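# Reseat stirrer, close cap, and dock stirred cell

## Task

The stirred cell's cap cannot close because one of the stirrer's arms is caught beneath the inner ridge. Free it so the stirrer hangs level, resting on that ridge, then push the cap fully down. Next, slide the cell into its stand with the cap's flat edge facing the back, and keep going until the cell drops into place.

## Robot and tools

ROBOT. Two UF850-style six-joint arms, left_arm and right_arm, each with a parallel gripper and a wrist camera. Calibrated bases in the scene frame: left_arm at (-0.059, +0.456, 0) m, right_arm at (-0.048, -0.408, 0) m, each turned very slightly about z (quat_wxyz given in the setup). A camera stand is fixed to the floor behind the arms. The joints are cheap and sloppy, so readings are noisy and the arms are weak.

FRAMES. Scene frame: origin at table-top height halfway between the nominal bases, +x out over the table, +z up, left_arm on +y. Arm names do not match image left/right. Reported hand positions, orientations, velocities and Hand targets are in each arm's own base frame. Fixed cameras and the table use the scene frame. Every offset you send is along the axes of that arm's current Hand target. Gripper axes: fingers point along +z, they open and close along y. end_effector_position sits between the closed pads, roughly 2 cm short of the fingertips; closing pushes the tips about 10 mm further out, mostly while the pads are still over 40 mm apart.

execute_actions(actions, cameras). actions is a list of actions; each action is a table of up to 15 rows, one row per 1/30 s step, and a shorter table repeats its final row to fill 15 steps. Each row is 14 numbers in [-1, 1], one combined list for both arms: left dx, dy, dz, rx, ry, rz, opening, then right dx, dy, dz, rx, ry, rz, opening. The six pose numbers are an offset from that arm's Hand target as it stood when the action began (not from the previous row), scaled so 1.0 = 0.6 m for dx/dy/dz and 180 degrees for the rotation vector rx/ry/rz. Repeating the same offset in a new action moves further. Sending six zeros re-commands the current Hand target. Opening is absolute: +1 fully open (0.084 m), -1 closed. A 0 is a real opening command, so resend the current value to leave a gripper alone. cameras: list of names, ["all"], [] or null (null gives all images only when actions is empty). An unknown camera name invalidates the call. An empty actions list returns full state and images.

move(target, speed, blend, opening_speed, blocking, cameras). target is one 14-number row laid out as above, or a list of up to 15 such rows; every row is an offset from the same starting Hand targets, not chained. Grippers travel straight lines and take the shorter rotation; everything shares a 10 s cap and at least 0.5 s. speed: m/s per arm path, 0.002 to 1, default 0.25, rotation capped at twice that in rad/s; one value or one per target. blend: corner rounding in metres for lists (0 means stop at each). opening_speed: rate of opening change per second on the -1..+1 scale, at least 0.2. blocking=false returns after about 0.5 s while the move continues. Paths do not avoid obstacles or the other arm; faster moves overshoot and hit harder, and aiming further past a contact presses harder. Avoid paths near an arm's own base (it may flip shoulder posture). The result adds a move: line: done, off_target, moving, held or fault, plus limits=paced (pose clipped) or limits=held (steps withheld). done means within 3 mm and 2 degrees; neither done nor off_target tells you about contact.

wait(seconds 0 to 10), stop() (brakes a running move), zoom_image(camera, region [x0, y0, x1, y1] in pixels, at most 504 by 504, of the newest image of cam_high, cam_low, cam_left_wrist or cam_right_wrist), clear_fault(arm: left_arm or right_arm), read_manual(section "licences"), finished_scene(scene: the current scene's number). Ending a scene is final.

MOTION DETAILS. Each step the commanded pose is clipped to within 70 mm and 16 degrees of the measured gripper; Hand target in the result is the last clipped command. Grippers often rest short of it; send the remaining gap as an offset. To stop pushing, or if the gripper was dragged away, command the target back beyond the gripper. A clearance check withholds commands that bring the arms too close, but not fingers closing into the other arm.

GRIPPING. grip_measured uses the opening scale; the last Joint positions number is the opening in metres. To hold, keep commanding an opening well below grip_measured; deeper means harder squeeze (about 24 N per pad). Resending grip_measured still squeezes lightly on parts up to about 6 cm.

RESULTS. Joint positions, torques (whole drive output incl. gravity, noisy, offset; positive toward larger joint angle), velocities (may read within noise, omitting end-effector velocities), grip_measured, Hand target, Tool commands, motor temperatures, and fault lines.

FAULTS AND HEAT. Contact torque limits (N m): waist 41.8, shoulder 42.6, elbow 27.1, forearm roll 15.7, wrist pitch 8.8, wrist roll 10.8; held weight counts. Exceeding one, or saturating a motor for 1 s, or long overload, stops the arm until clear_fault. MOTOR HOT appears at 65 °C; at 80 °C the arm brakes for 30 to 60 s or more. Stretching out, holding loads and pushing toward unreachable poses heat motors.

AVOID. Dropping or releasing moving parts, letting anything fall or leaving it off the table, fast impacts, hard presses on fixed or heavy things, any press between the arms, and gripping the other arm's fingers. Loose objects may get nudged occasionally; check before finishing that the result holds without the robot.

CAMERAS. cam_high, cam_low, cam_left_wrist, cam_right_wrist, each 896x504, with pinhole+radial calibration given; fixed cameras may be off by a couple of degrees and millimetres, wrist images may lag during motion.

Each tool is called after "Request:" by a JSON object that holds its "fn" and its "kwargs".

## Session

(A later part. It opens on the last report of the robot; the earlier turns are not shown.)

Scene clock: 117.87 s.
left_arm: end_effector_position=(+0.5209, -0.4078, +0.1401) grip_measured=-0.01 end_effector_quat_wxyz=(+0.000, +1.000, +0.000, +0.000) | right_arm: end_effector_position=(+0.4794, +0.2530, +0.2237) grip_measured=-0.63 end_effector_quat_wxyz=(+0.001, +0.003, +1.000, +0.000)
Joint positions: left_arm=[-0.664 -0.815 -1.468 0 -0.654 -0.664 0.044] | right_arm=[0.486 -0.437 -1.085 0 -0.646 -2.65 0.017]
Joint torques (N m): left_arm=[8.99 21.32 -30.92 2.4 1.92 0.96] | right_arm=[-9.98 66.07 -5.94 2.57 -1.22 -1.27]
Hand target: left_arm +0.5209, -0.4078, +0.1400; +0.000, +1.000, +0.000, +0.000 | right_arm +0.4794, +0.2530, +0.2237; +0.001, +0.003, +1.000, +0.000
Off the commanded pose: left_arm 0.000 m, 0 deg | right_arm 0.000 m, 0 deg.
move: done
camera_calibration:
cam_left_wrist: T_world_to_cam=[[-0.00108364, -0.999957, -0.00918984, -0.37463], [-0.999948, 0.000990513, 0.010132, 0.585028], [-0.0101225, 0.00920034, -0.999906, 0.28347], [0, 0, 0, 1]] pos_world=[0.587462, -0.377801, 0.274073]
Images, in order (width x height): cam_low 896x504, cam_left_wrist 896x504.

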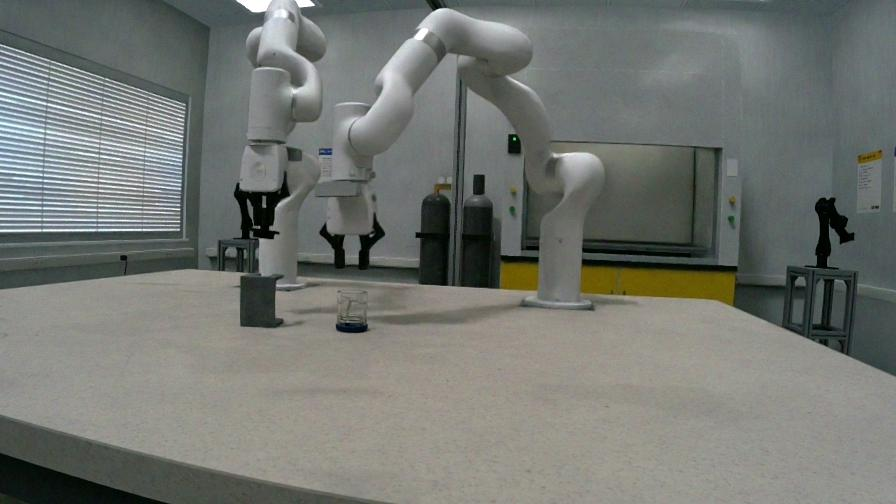

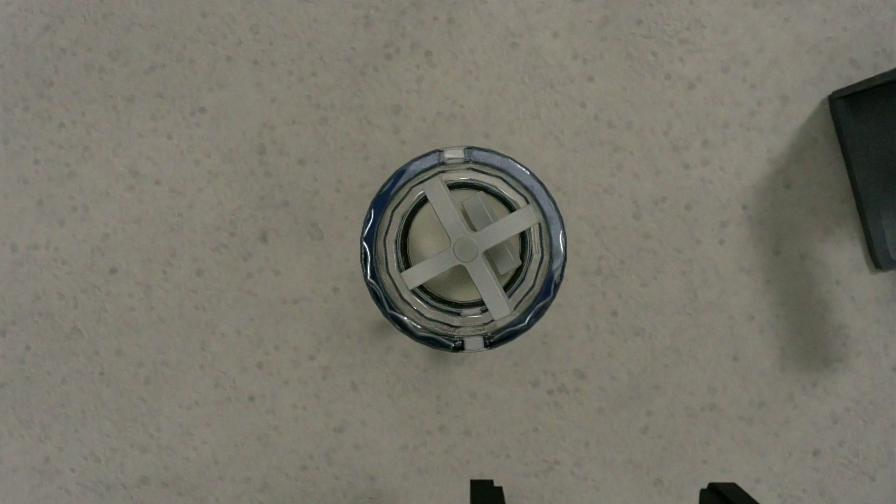

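Request:
{"fn": "move", "kwargs": {"target": [[-0.04,-0.08,-0.17,-0.08,0.138,0.153,-0.75,0,0,0,0,0,0,-1],[0.068,-0.119,-0.045,-0.1592,0.2768,0.3058,-0.75,0,0,0,0,0,0,-1]], "speed": [0.3,0.3], "cameras": ["cam_left_wrist","cam_low","cam_high"]}}

Scene clock: 189.53 s.
left_arm: end_effector_position=(+0.5617, -0.3364, +0.1670) grip_measured=-0.77 end_effector_quat_wxyz=(+0.230, +0.769, -0.443, +0.400) | right_arm: end_effector_position=(+0.4794, +0.2530, +0.2237) grip_measured=-0.63 end_effector_quat_wxyz=(+0.001, +0.003, +1.000, +0.000)
Joint positions: left_arm=[-0.34 -0.635 -0.904 -2.273 -0.769 2.891 0.01] | right_arm=[0.486 -0.437 -1.085 0 -0.646 -2.65 0.017]
Joint torques (N m): left_arm=[-7.17 13.86 -4.69 -3.27 -3.73 1.22] | right_arm=[-8.19 68.05 -6.5 2.77 -1.31 -1.35]
Hand target: left_arm +0.5617, -0.3364, +0.1670; +0.230, +0.769, -0.443, +0.400 | right_arm +0.4794, +0.2530, +0.2237; +0.001, +0.003, +1.000, +0.000
Off the commanded pose: left_arm 0.000 m, 0 deg | right_arm 0.000 m, 0 deg.
move: done; limits=paced
camera_calibration:
cam_left_wrist: T_world_to_cam=[[-0.86166, -0.507451, -0.00591268, 0.345603], [-0.290681, 0.503064, -0.813899, 0.533669], [0.415988, -0.699585, -0.580977, -0.237643], [0, 0, 0, 1]] pos_world=[0.551777, -0.259344, 0.298331]
Images, in order (width x height): cam_high 896x504, cam_low 896x504, cam_left_wrist 896x504.

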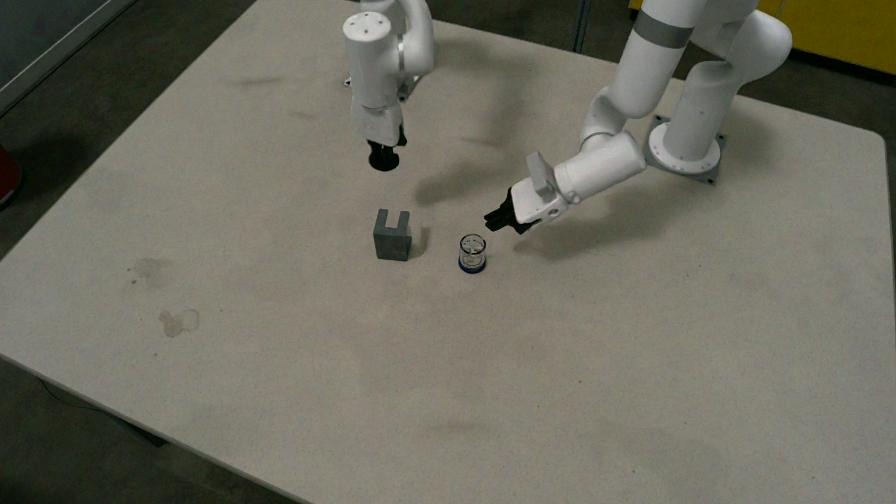

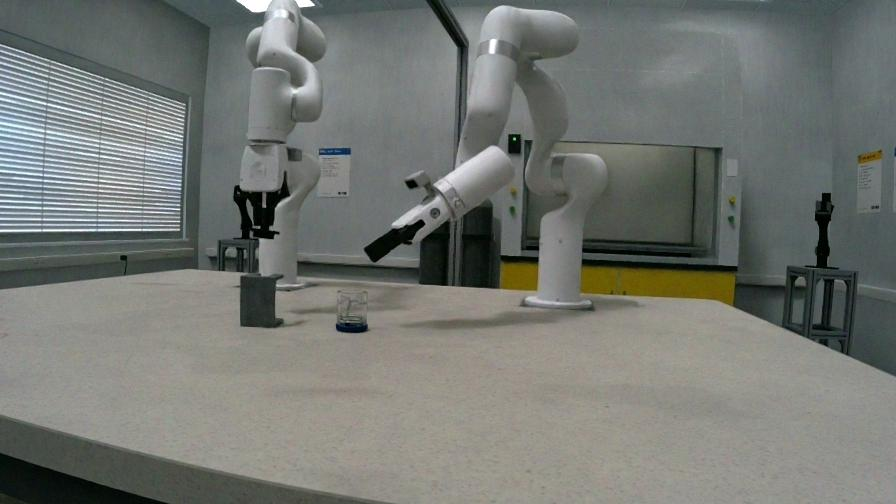

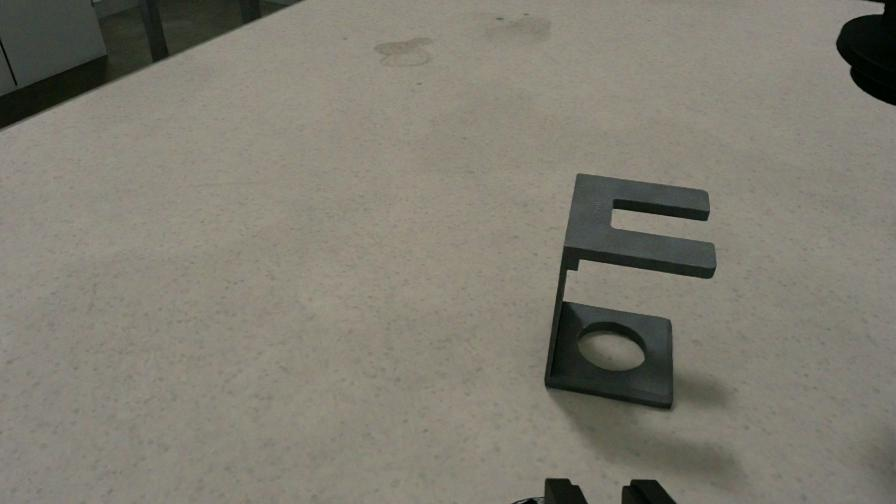

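Request:
{"fn": "move", "kwargs": {"target": [-0.0433,0,0.0802,0,0,0,-0.75,0,0,0,0,0,0,-1], "speed": 0.1, "cameras": ["cam_left_wrist","cam_low","cam_high"]}}

Request:
{"fn": "zoom_image", "kwargs": {"camera": "cam_left_wrist", "region": [480, 344, 720, 504]}}

Request:
{"fn": "zoom_image", "kwargs": {"camera": "cam_low", "region": [320, 255, 400, 335]}}

Request:
{"fn": "zoom_image", "kwargs": {"camera": "cam_high", "region": [440, 200, 520, 280]}}

Scene clock: 200.00 s.
left_arm: end_effector_position=(+0.5741, -0.3576, +0.1182) grip_measured=-0.77 end_effector_quat_wxyz=(+0.230, +0.769, -0.443, +0.400) | right_arm: end_effector_position=(+0.4794, +0.2530, +0.2237) grip_measured=-0.63 end_effector_quat_wxyz=(+0.001, +0.003, +1.000, +0.000)
Joint positions: left_arm=[-0.371 -0.772 -0.984 -2.351 -0.802 2.959 0.01] | right_arm=[0.486 -0.437 -1.085 0 -0.646 -2.65 0.017]
Joint torques (N m): left_arm=[-10.84 15.96 -25.04 -2.78 -3.81 1.37] | right_arm=[-8.7 67.82 -6.35 2.87 -1.3 -1.43]
Hand target: left_arm +0.5741, -0.3577, +0.1182; +0.230, +0.769, -0.443, +0.400 | right_arm +0.4794, +0.2530, +0.2237; +0.001, +0.003, +1.000, +0.000
Off the commanded pose: left_arm 0.000 m, 0 deg | right_arm 0.000 m, 0 deg.
move: done
camera_calibration:
cam_left_wrist: T_world_to_cam=[[-0.86166, -0.507451, -0.00591268, 0.345155], [-0.290681, 0.503064, -0.813899, 0.50811], [0.415988, -0.699585, -0.580977, -0.286], [0, 0, 0, 1]] pos_world=[0.564077, -0.280544, 0.249431]
Images, in order (width x height): cam_high 896x504, cam_low 896x504, cam_left_wrist 896x504.

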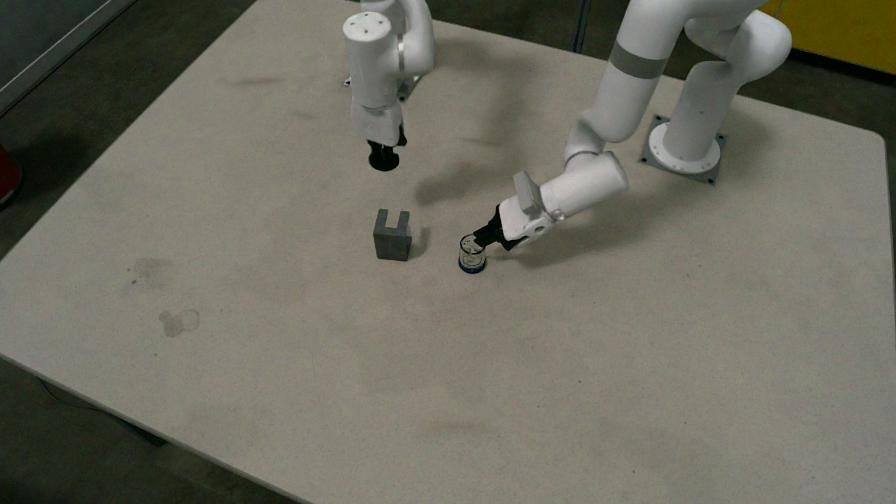

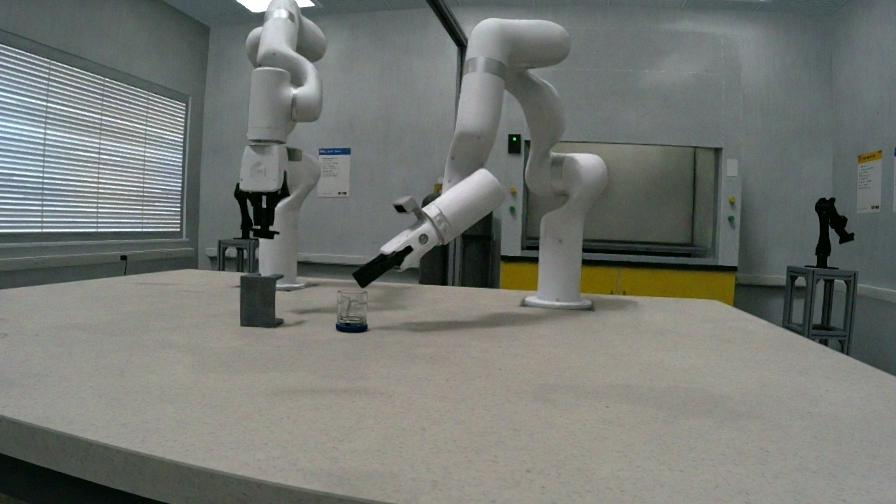

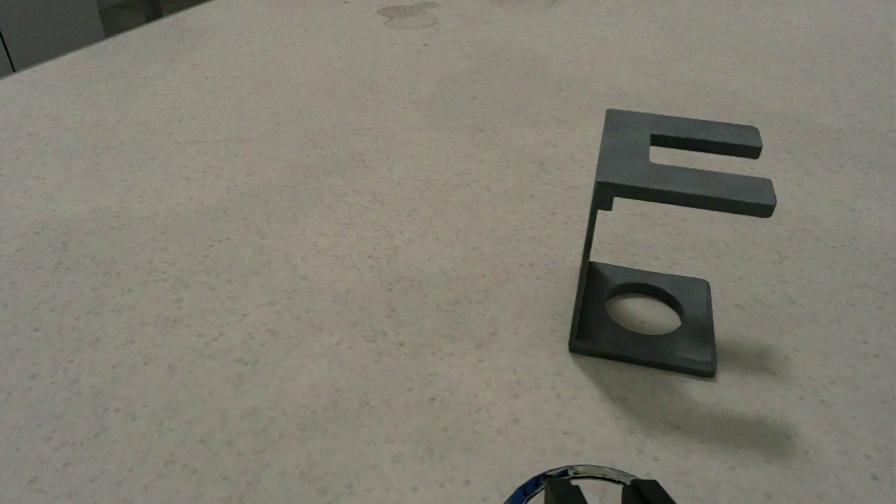

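Scaled by 2.100.

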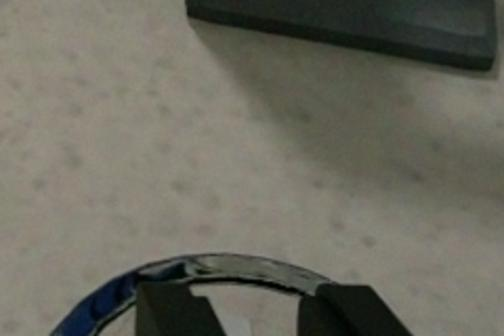

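Scaled by 6.300.

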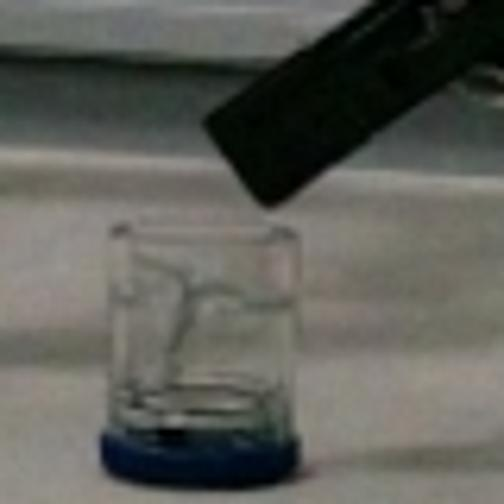

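Scaled by 6.300.

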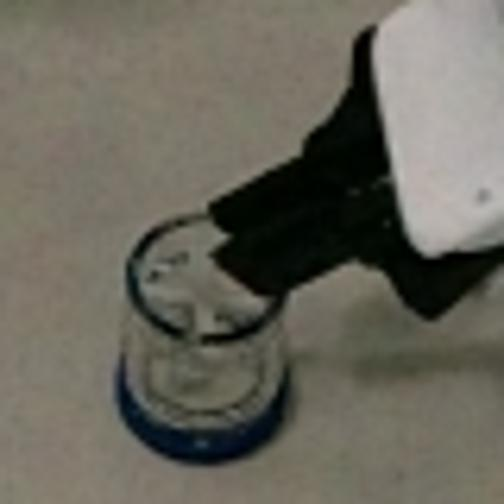

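Request:
{"fn": "move", "kwargs": {"target": [-0.014,0.0075,0.035,0,0,0,-0.75,0,0,0,0,0,0,-1], "speed": 0.05, "cameras": ["cam_left_wrist","cam_low","cam_high"]}}

Request:
{"fn": "zoom_image", "kwargs": {"camera": "cam_left_wrist", "region": [480, 344, 720, 504]}}

Request:
{"fn": "zoom_image", "kwargs": {"camera": "cam_low", "region": [320, 265, 380, 335]}}

Request:
{"fn": "zoom_image", "kwargs": {"camera": "cam_high", "region": [445, 220, 505, 280]}}

Scene clock: 212.80 s.
left_arm: end_effector_position=(+0.5764, -0.3706, +0.0993) grip_measured=-0.77 end_effector_quat_wxyz=(+0.230, +0.769, -0.443, +0.400) | right_arm: end_effector_position=(+0.4794, +0.2530, +0.2237) grip_measured=-0.63 end_effector_quat_wxyz=(+0.001, +0.003, +1.000, +0.000)
Joint positions: left_arm=[-0.393 -0.824 -1.017 -2.388 -0.813 2.981 0.01] | right_arm=[0.486 -0.437 -1.085 0 -0.646 -2.65 0.017]
Joint torques (N m): left_arm=[-10.38 17.26 -23.94 -2.61 -3.54 1.16] | right_arm=[-8.64 68.34 -6.42 2.73 -1.3 -1.34]
Hand target: left_arm +0.5764, -0.3706, +0.0992; +0.230, +0.769, -0.443, +0.400 | right_arm +0.4794, +0.2530, +0.2237; +0.001, +0.003, +1.000, +0.000
Off the commanded pose: left_arm 0.000 m, 0 deg | right_arm 0.000 m, 0 deg.
move: done
camera_calibration:
cam_left_wrist: T_world_to_cam=[[-0.86166, -0.507451, -0.00591268, 0.340565], [-0.290681, 0.503064, -0.813899, 0.499914], [0.415988, -0.699585, -0.580977, -0.307004], [0, 0, 0, 1]] pos_world=[0.566477, -0.293444, 0.230531]
Images, in order (width x height): cam_high 896x504, cam_low 896x504, cam_left_wrist 896x504.

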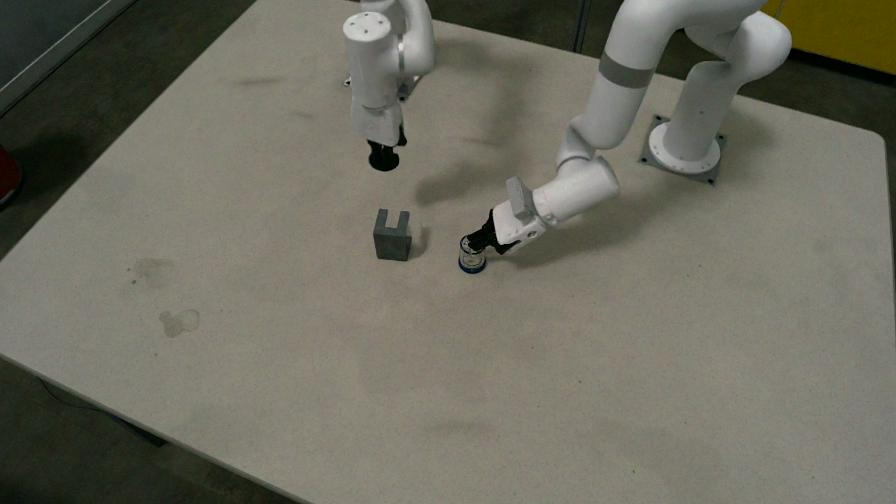

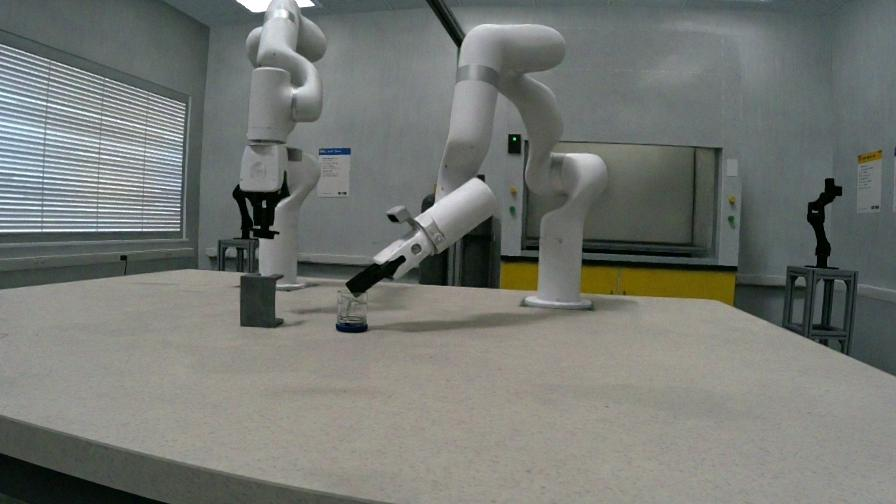

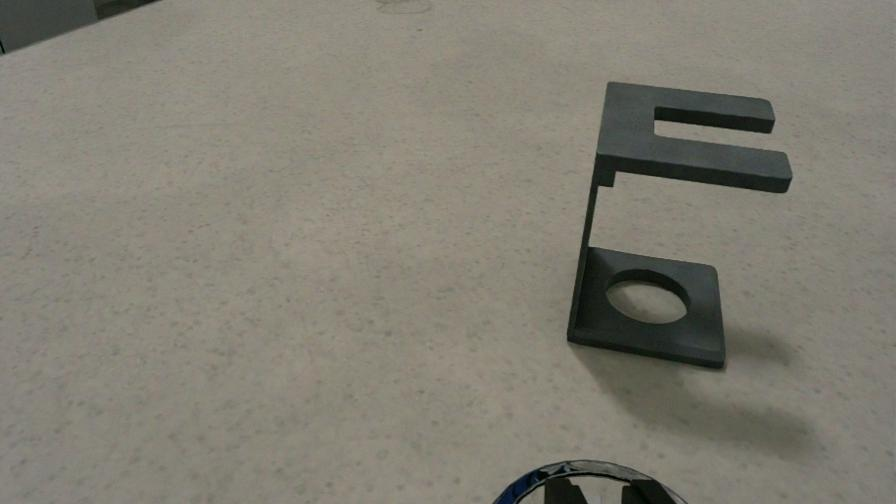

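Scaled by 2.100.

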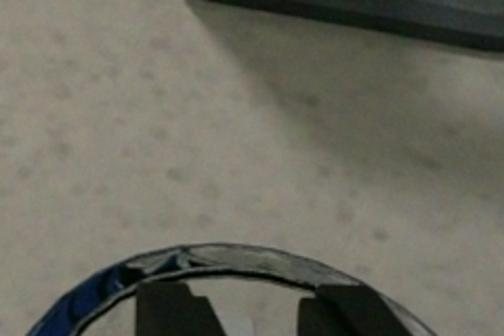

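Scaled by 7.200.

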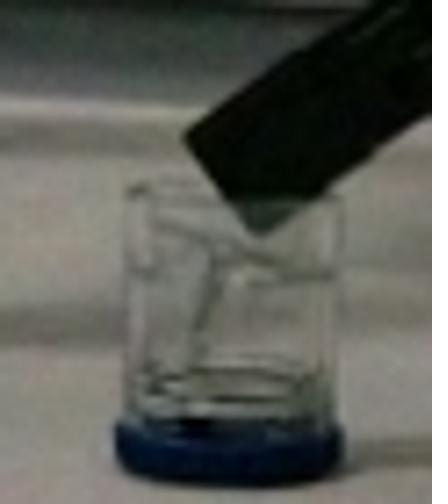

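Scaled by 8.400.

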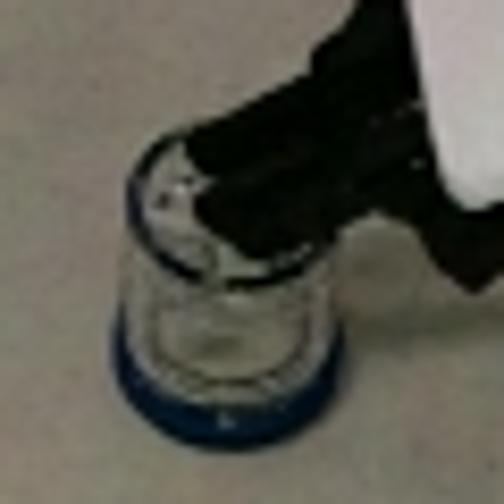

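Request:
{"fn": "move", "kwargs": {"target": [0.0134,0.005,0.0191,0,0,0,-0.75,0,0,0,0,0,0,-1], "speed": 0.04, "cameras": ["cam_left_wrist","cam_low","cam_high"]}}

Request:
{"fn": "zoom_image", "kwargs": {"camera": "cam_left_wrist", "region": [520, 424, 680, 504]}}

Request:
{"fn": "zoom_image", "kwargs": {"camera": "cam_low", "region": [320, 265, 380, 335]}}

Request:
{"fn": "zoom_image", "kwargs": {"camera": "cam_high", "region": [445, 220, 505, 280]}}

Scene clock: 229.90 s.
left_arm: end_effector_position=(+0.5808, -0.3842, +0.0992) grip_measured=-0.77 end_effector_quat_wxyz=(+0.230, +0.769, -0.443, +0.400) | right_arm: end_effector_position=(+0.4794, +0.2530, +0.2237) grip_measured=-0.63 end_effector_quat_wxyz=(+0.001, +0.003, +1.000, +0.000)
Joint positions: left_arm=[-0.414 -0.837 -1.046 -2.401 -0.798 2.97 0.01] | right_arm=[0.486 -0.437 -1.085 0 -0.646 -2.65 0.017]
Joint torques (N m): left_arm=[-11.33 17.08 -23.52 -2.39 0.75 -0.89] | right_arm=[-8.32 67.2 -7.1 2.75 -1.2 -1.35]
Hand target: left_arm +0.5808, -0.3842, +0.0992; +0.230, +0.769, -0.443, +0.400 | right_arm +0.4794, +0.2530, +0.2237; +0.001, +0.003, +1.000, +0.000
Off the commanded pose: left_arm 0.000 m, 0 deg | right_arm 0.000 m, 0 deg.
move: done
camera_calibration:
cam_left_wrist: T_world_to_cam=[[-0.86166, -0.507451, -0.00591268, 0.337455], [-0.290681, 0.503064, -0.813899, 0.508035], [0.415988, -0.699585, -0.580977, -0.318348], [0, 0, 0, 1]] pos_world=[0.570877, -0.307044, 0.230531]
Images, in order (width x height): cam_high 896x504, cam_low 896x504, cam_left_wrist 896x504.

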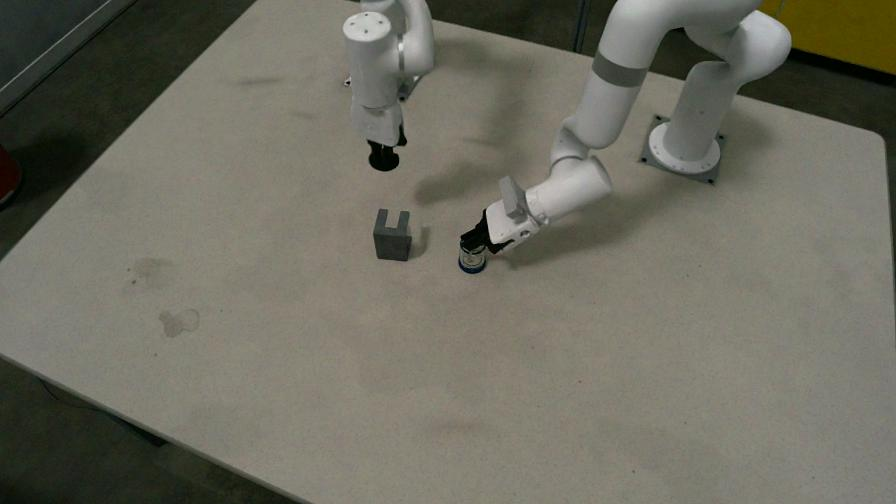

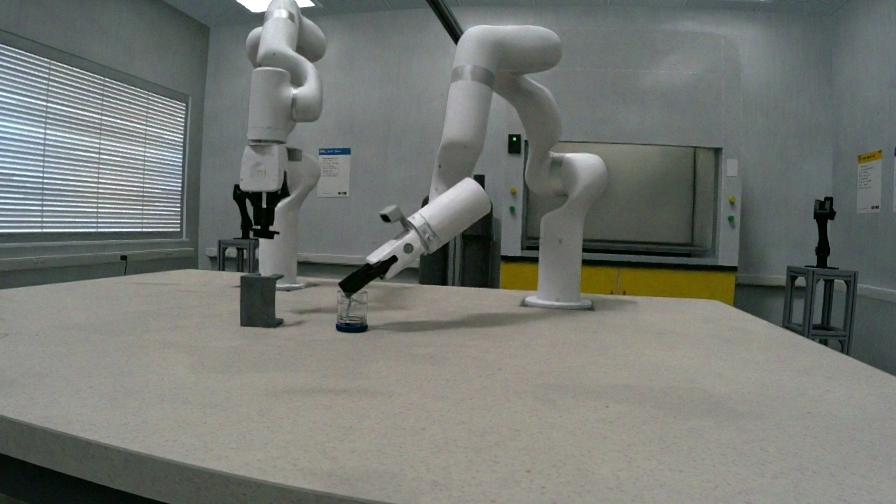

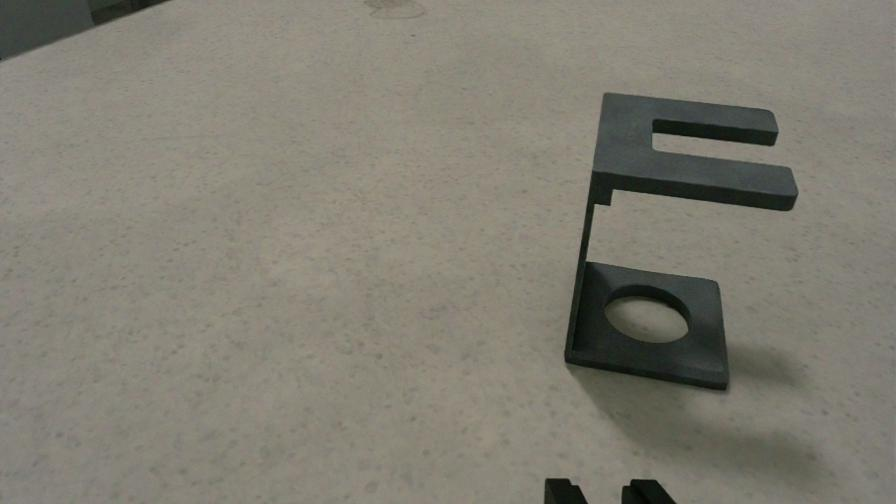

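Scaled by 3.150.

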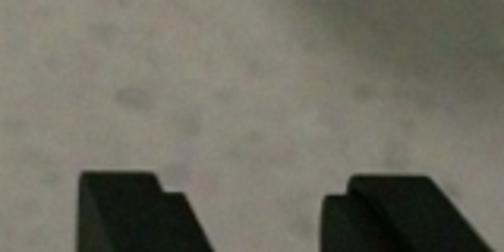

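Scaled by 7.200.

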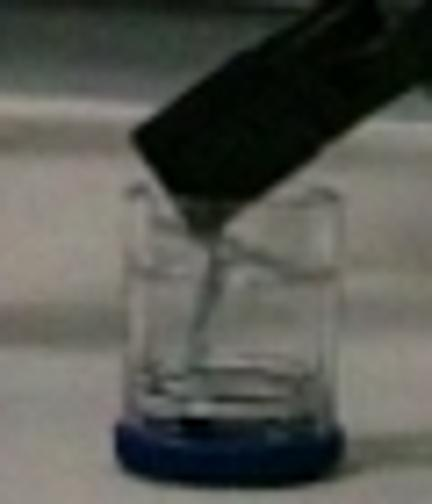

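Scaled by 8.400.

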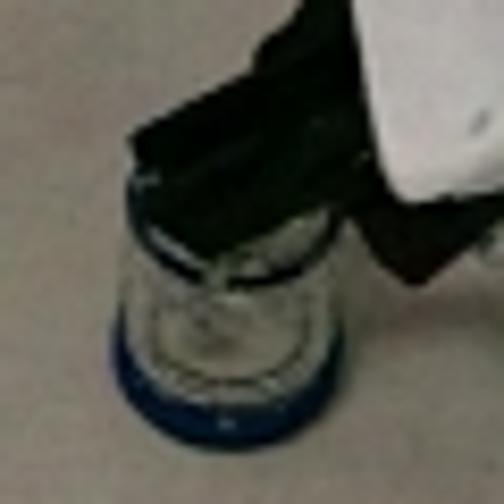

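Request:
{"fn": "move", "kwargs": {"target": [-0.0012,0,0.0070,0,0,0,-0.75,0,0,0,0,0,0,-1], "speed": 0.02, "cameras": ["cam_low","cam_high","cam_left_wrist"]}}

Request:
{"fn": "zoom_image", "kwargs": {"camera": "cam_low", "region": [320, 265, 380, 335]}}

Request:
{"fn": "zoom_image", "kwargs": {"camera": "cam_high", "region": [445, 220, 505, 280]}}

Scene clock: 258.77 s.
left_arm: end_effector_position=(+0.5823, -0.3868, +0.0963) grip_measured=-0.77 end_effector_quat_wxyz=(+0.230, +0.769, -0.443, +0.400) | right_arm: end_effector_position=(+0.4794, +0.2530, +0.2237) grip_measured=-0.63 end_effector_quat_wxyz=(+0.001, +0.003, +1.000, +0.000)
Joint positions: left_arm=[-0.417 -0.847 -1.055 -2.405 -0.798 2.971 0.01] | right_arm=[0.486 -0.437 -1.085 0 -0.646 -2.65 0.017]
Joint torques (N m): left_arm=[-11.09 18.05 -24.86 -2.69 0.89 0.92] | right_arm=[-8.83 66.59 -6.35 2.72 -1.25 -1.52]
Hand target: left_arm +0.5823, -0.3869, +0.0962; +0.230, +0.769, -0.443, +0.400 | right_arm +0.4794, +0.2530, +0.2237; +0.001, +0.003, +1.000, +0.000
Off the commanded pose: left_arm 0.000 m, 0 deg | right_arm 0.000 m, 0 deg.
move: done
camera_calibration:
cam_left_wrist: T_world_to_cam=[[-0.86166, -0.507451, -0.00591268, 0.337359], [-0.290681, 0.503064, -0.813899, 0.507388], [0.415988, -0.699585, -0.580977, -0.322604], [0, 0, 0, 1]] pos_world=[0.572377, -0.309744, 0.227531]
Images, in order (width x height): cam_high 896x504, cam_low 896x504, cam_left_wrist 896x504.

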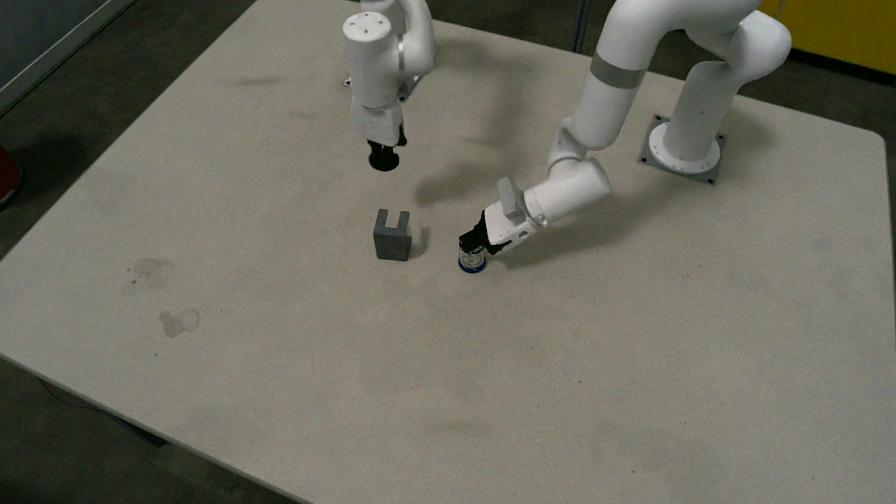

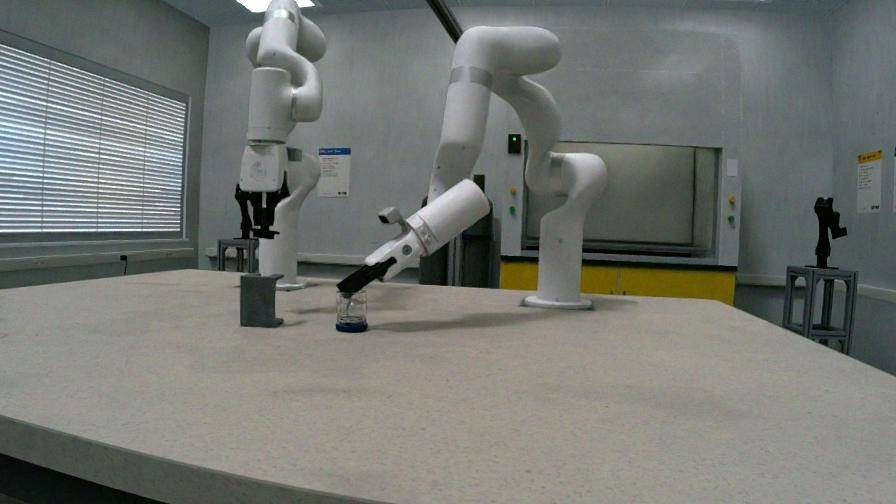

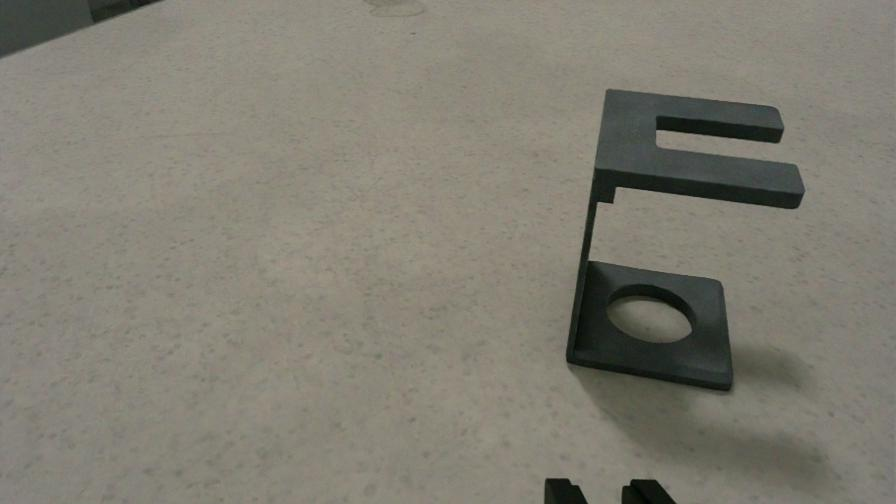

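Scaled by 7.200.

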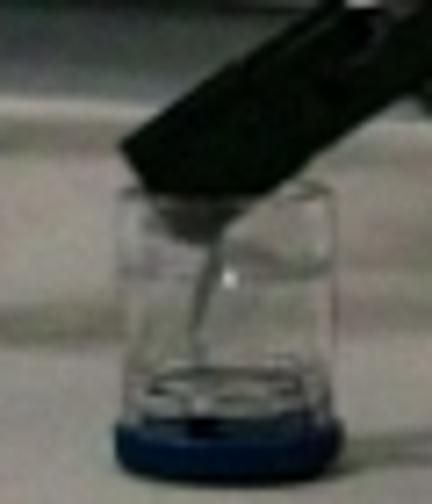

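Scaled by 8.400.

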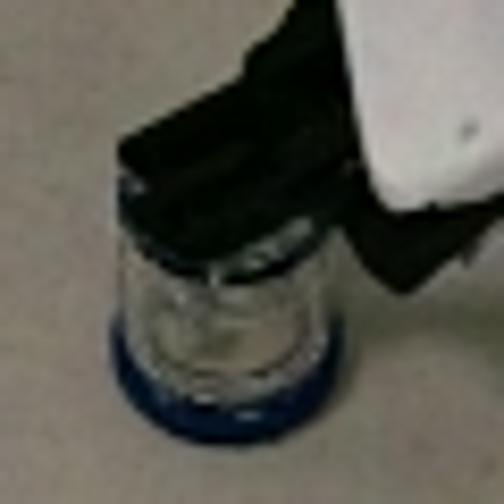

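Request:
{"fn": "move", "kwargs": {"target": [-0.0005,0,0.0005,0,0,0,-1,0,0,0,0,0,0,-1], "speed": 0.02, "opening_speed": 0.3, "cameras": ["cam_low"]}}

Request:
{"fn": "zoom_image", "kwargs": {"camera": "cam_low", "region": [320, 265, 380, 335]}}

Scene clock: 263.07 s.
left_arm: end_effector_position=(+0.5824, -0.3869, +0.0958) grip_measured=-0.89 end_effector_quat_wxyz=(+0.230, +0.769, -0.443, +0.400) | right_arm: end_effector_position=(+0.4794, +0.2530, +0.2237) grip_measured=-0.63 end_effector_quat_wxyz=(+0.001, +0.003, +1.000, +0.000)
Joint positions: left_arm=[-0.417 -0.848 -1.056 -2.405 -0.798 2.972 0.005] | right_arm=[0.486 -0.437 -1.085 0 -0.646 -2.65 0.017]
Joint torques (N m): left_arm=[-12.22 15.54 -21.64 -2.83 -3.2 0.91] | right_arm=[-8.49 68.76 -6.28 2.54 -1.19 -1.35]
Hand target: left_arm +0.5824, -0.3869, +0.0958; +0.230, +0.769, -0.443, +0.400 | right_arm +0.4794, +0.2530, +0.2237; +0.001, +0.003, +1.000, +0.000
Off the commanded pose: left_arm 0.000 m, 0 deg | right_arm 0.000 m, 0 deg.
move: done
Images, in order (width x height): cam_low 896x504.

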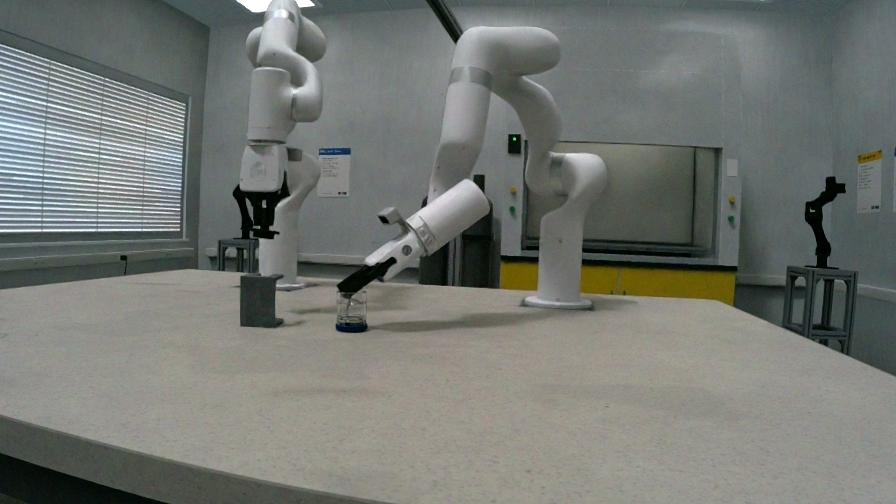

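Scaled by 7.200.

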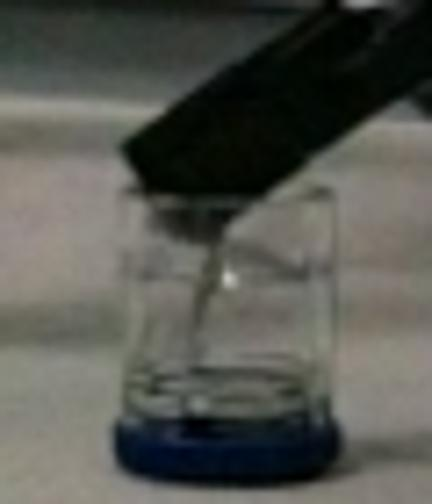

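Request:
{"fn": "move", "kwargs": {"target": [[0.0048,0,0.0035,0,0,0,-1,0,0,0,0,0,0,-1],[0.0115,0,-0.0012,0,0,0,-1,0,0,0,0,0,0,-1]], "speed": 0.02, "cameras": ["cam_low","cam_high"]}}

Request:
{"fn": "zoom_image", "kwargs": {"camera": "cam_low", "region": [320, 265, 380, 335]}}

Request:
{"fn": "zoom_image", "kwargs": {"camera": "cam_high", "region": [445, 220, 505, 280]}}

Scene clock: 271.13 s.
left_arm: end_effector_position=(+0.5841, -0.3898, +0.1019) grip_measured=-0.89 end_effector_quat_wxyz=(+0.230, +0.769, -0.443, +0.400) | right_arm: end_effector_position=(+0.4794, +0.2530, +0.2237) grip_measured=-0.63 end_effector_quat_wxyz=(+0.001, +0.003, +1.000, +0.000)
Joint positions: left_arm=[-0.421 -0.838 -1.06 -2.4 -0.788 2.96 0.005] | right_arm=[0.486 -0.437 -1.085 0 -0.646 -2.65 0.017]
Joint torques (N m): left_arm=[-10.27 67.04 -4.58 2.28 0.77 -1.27] | right_arm=[-8.22 66.31 -7.53 2.81 -1.27 -1.3]
Hand target: left_arm +0.5841, -0.3898, +0.1019; +0.230, +0.769, -0.443, +0.400 | right_arm +0.4794, +0.2530, +0.2237; +0.001, +0.003, +1.000, +0.000
Off the commanded pose: left_arm 0.000 m, 0 deg | right_arm 0.000 m, 0 deg.
move: done
Images, in order (width x height): cam_high 896x504, cam_low 896x504.

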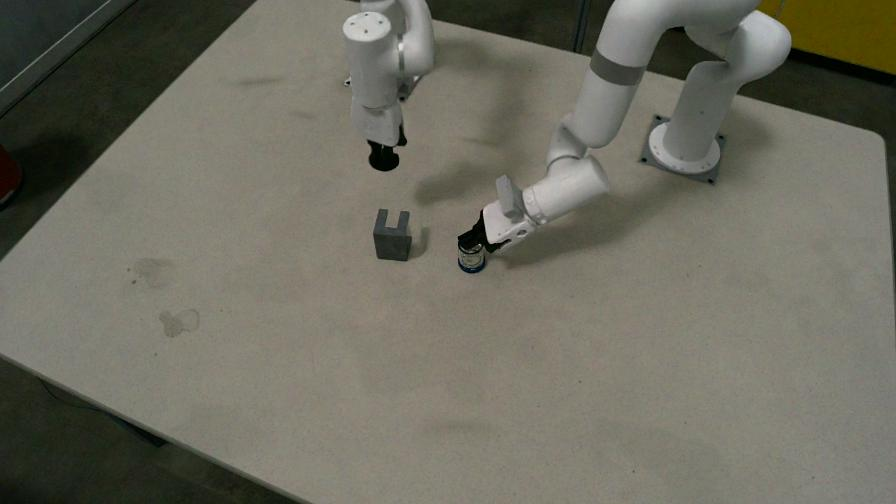

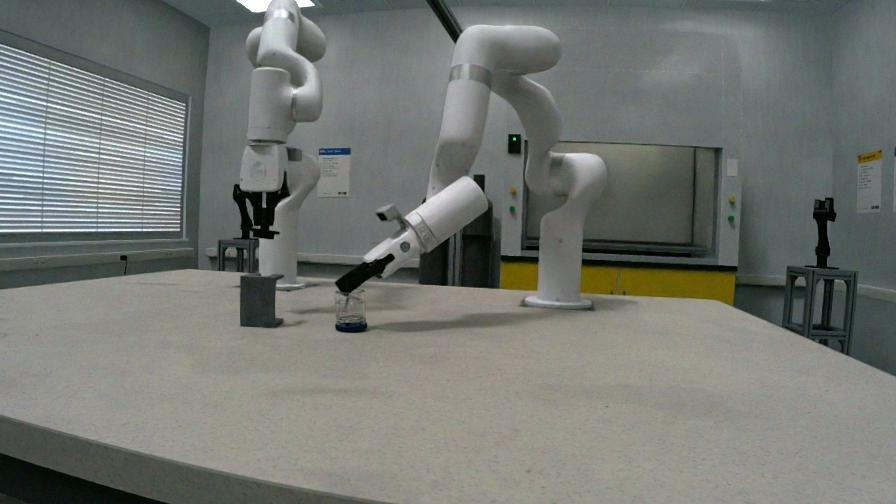

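Scaled by 7.200.

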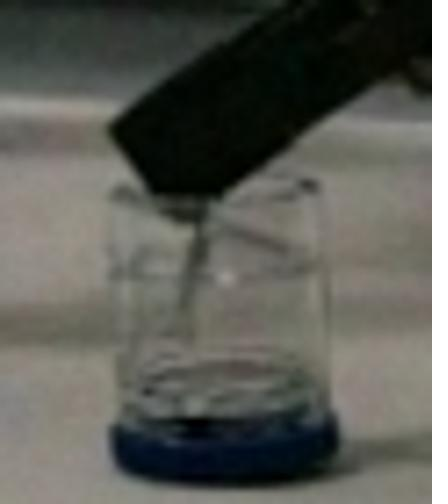

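Scaled by 8.400.

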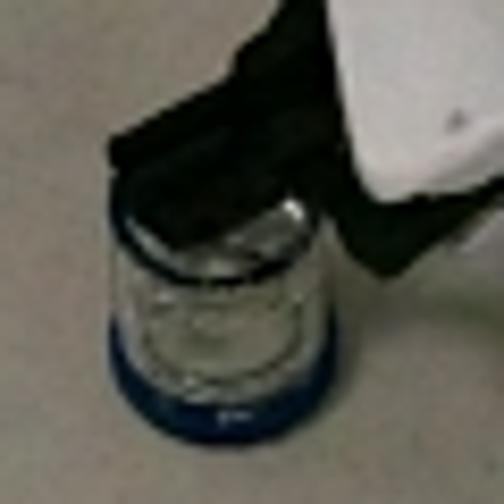

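Request:
{"fn": "move", "kwargs": {"target": [0.0068,0,-0.0048,0,0,0,-1,0,0,0,0,0,0,-1], "speed": 0.02, "cameras": ["cam_low","cam_high"]}}

Request:
{"fn": "zoom_image", "kwargs": {"camera": "cam_low", "region": [320, 265, 380, 335]}}

Request:
{"fn": "zoom_image", "kwargs": {"camera": "cam_high", "region": [445, 220, 505, 280]}}

Scene clock: 275.97 s.
left_arm: end_effector_position=(+0.5840, -0.3898, +0.1069) grip_measured=-0.89 end_effector_quat_wxyz=(+0.230, +0.769, -0.443, +0.400) | right_arm: end_effector_position=(+0.4794, +0.2530, +0.2237) grip_measured=-0.63 end_effector_quat_wxyz=(+0.001, +0.003, +1.000, +0.000)
Joint positions: left_arm=[-0.421 -0.827 -1.056 -2.395 -0.782 2.953 0.005] | right_arm=[0.486 -0.437 -1.085 0 -0.646 -2.65 0.017]
Joint torques (N m): left_arm=[-2.71 65.43 -4.69 2.18 0.77 -1.29] | right_arm=[-8.44 67.24 -7.16 2.73 -1.24 -1.34]
Hand target: left_arm +0.5840, -0.3898, +0.1069; +0.230, +0.769, -0.443, +0.400 | right_arm +0.4794, +0.2530, +0.2237; +0.001, +0.003, +1.000, +0.000
Off the commanded pose: left_arm 0.000 m, 0 deg | right_arm 0.000 m, 0 deg.
move: done
Images, in order (width x height): cam_high 896x504, cam_low 896x504.

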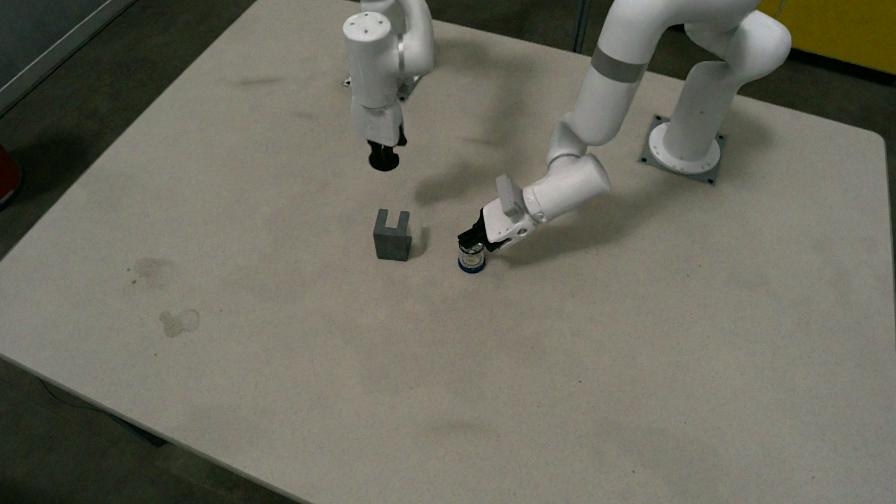

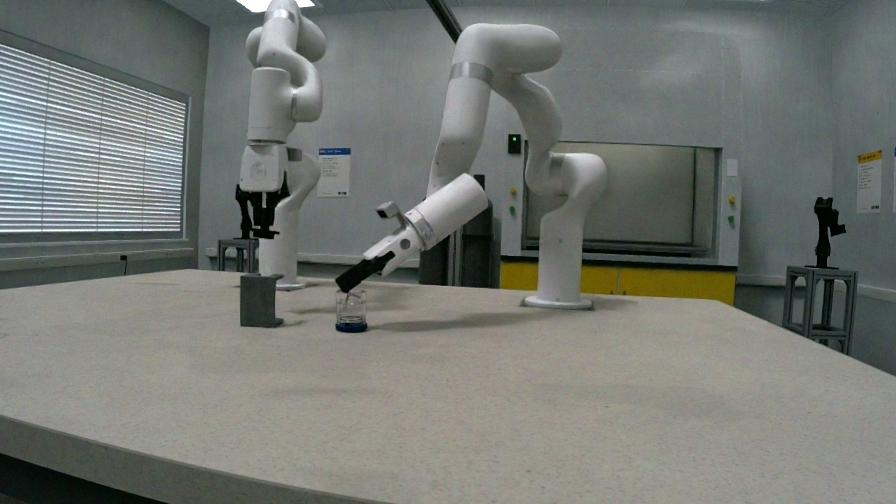

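Scaled by 7.200.

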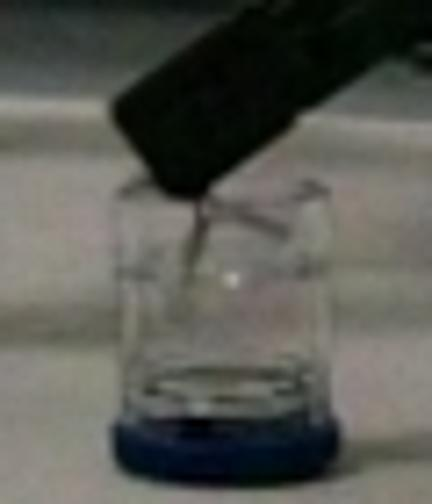

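Scaled by 8.400.

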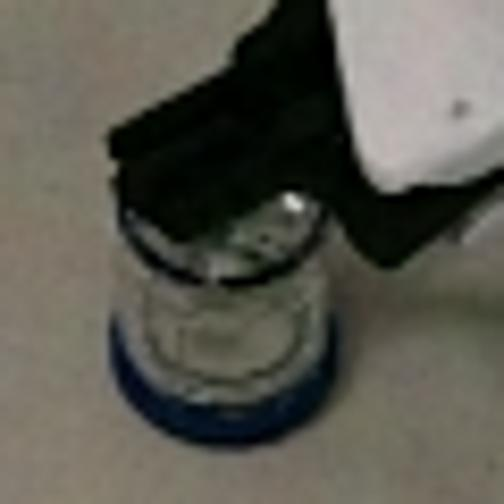

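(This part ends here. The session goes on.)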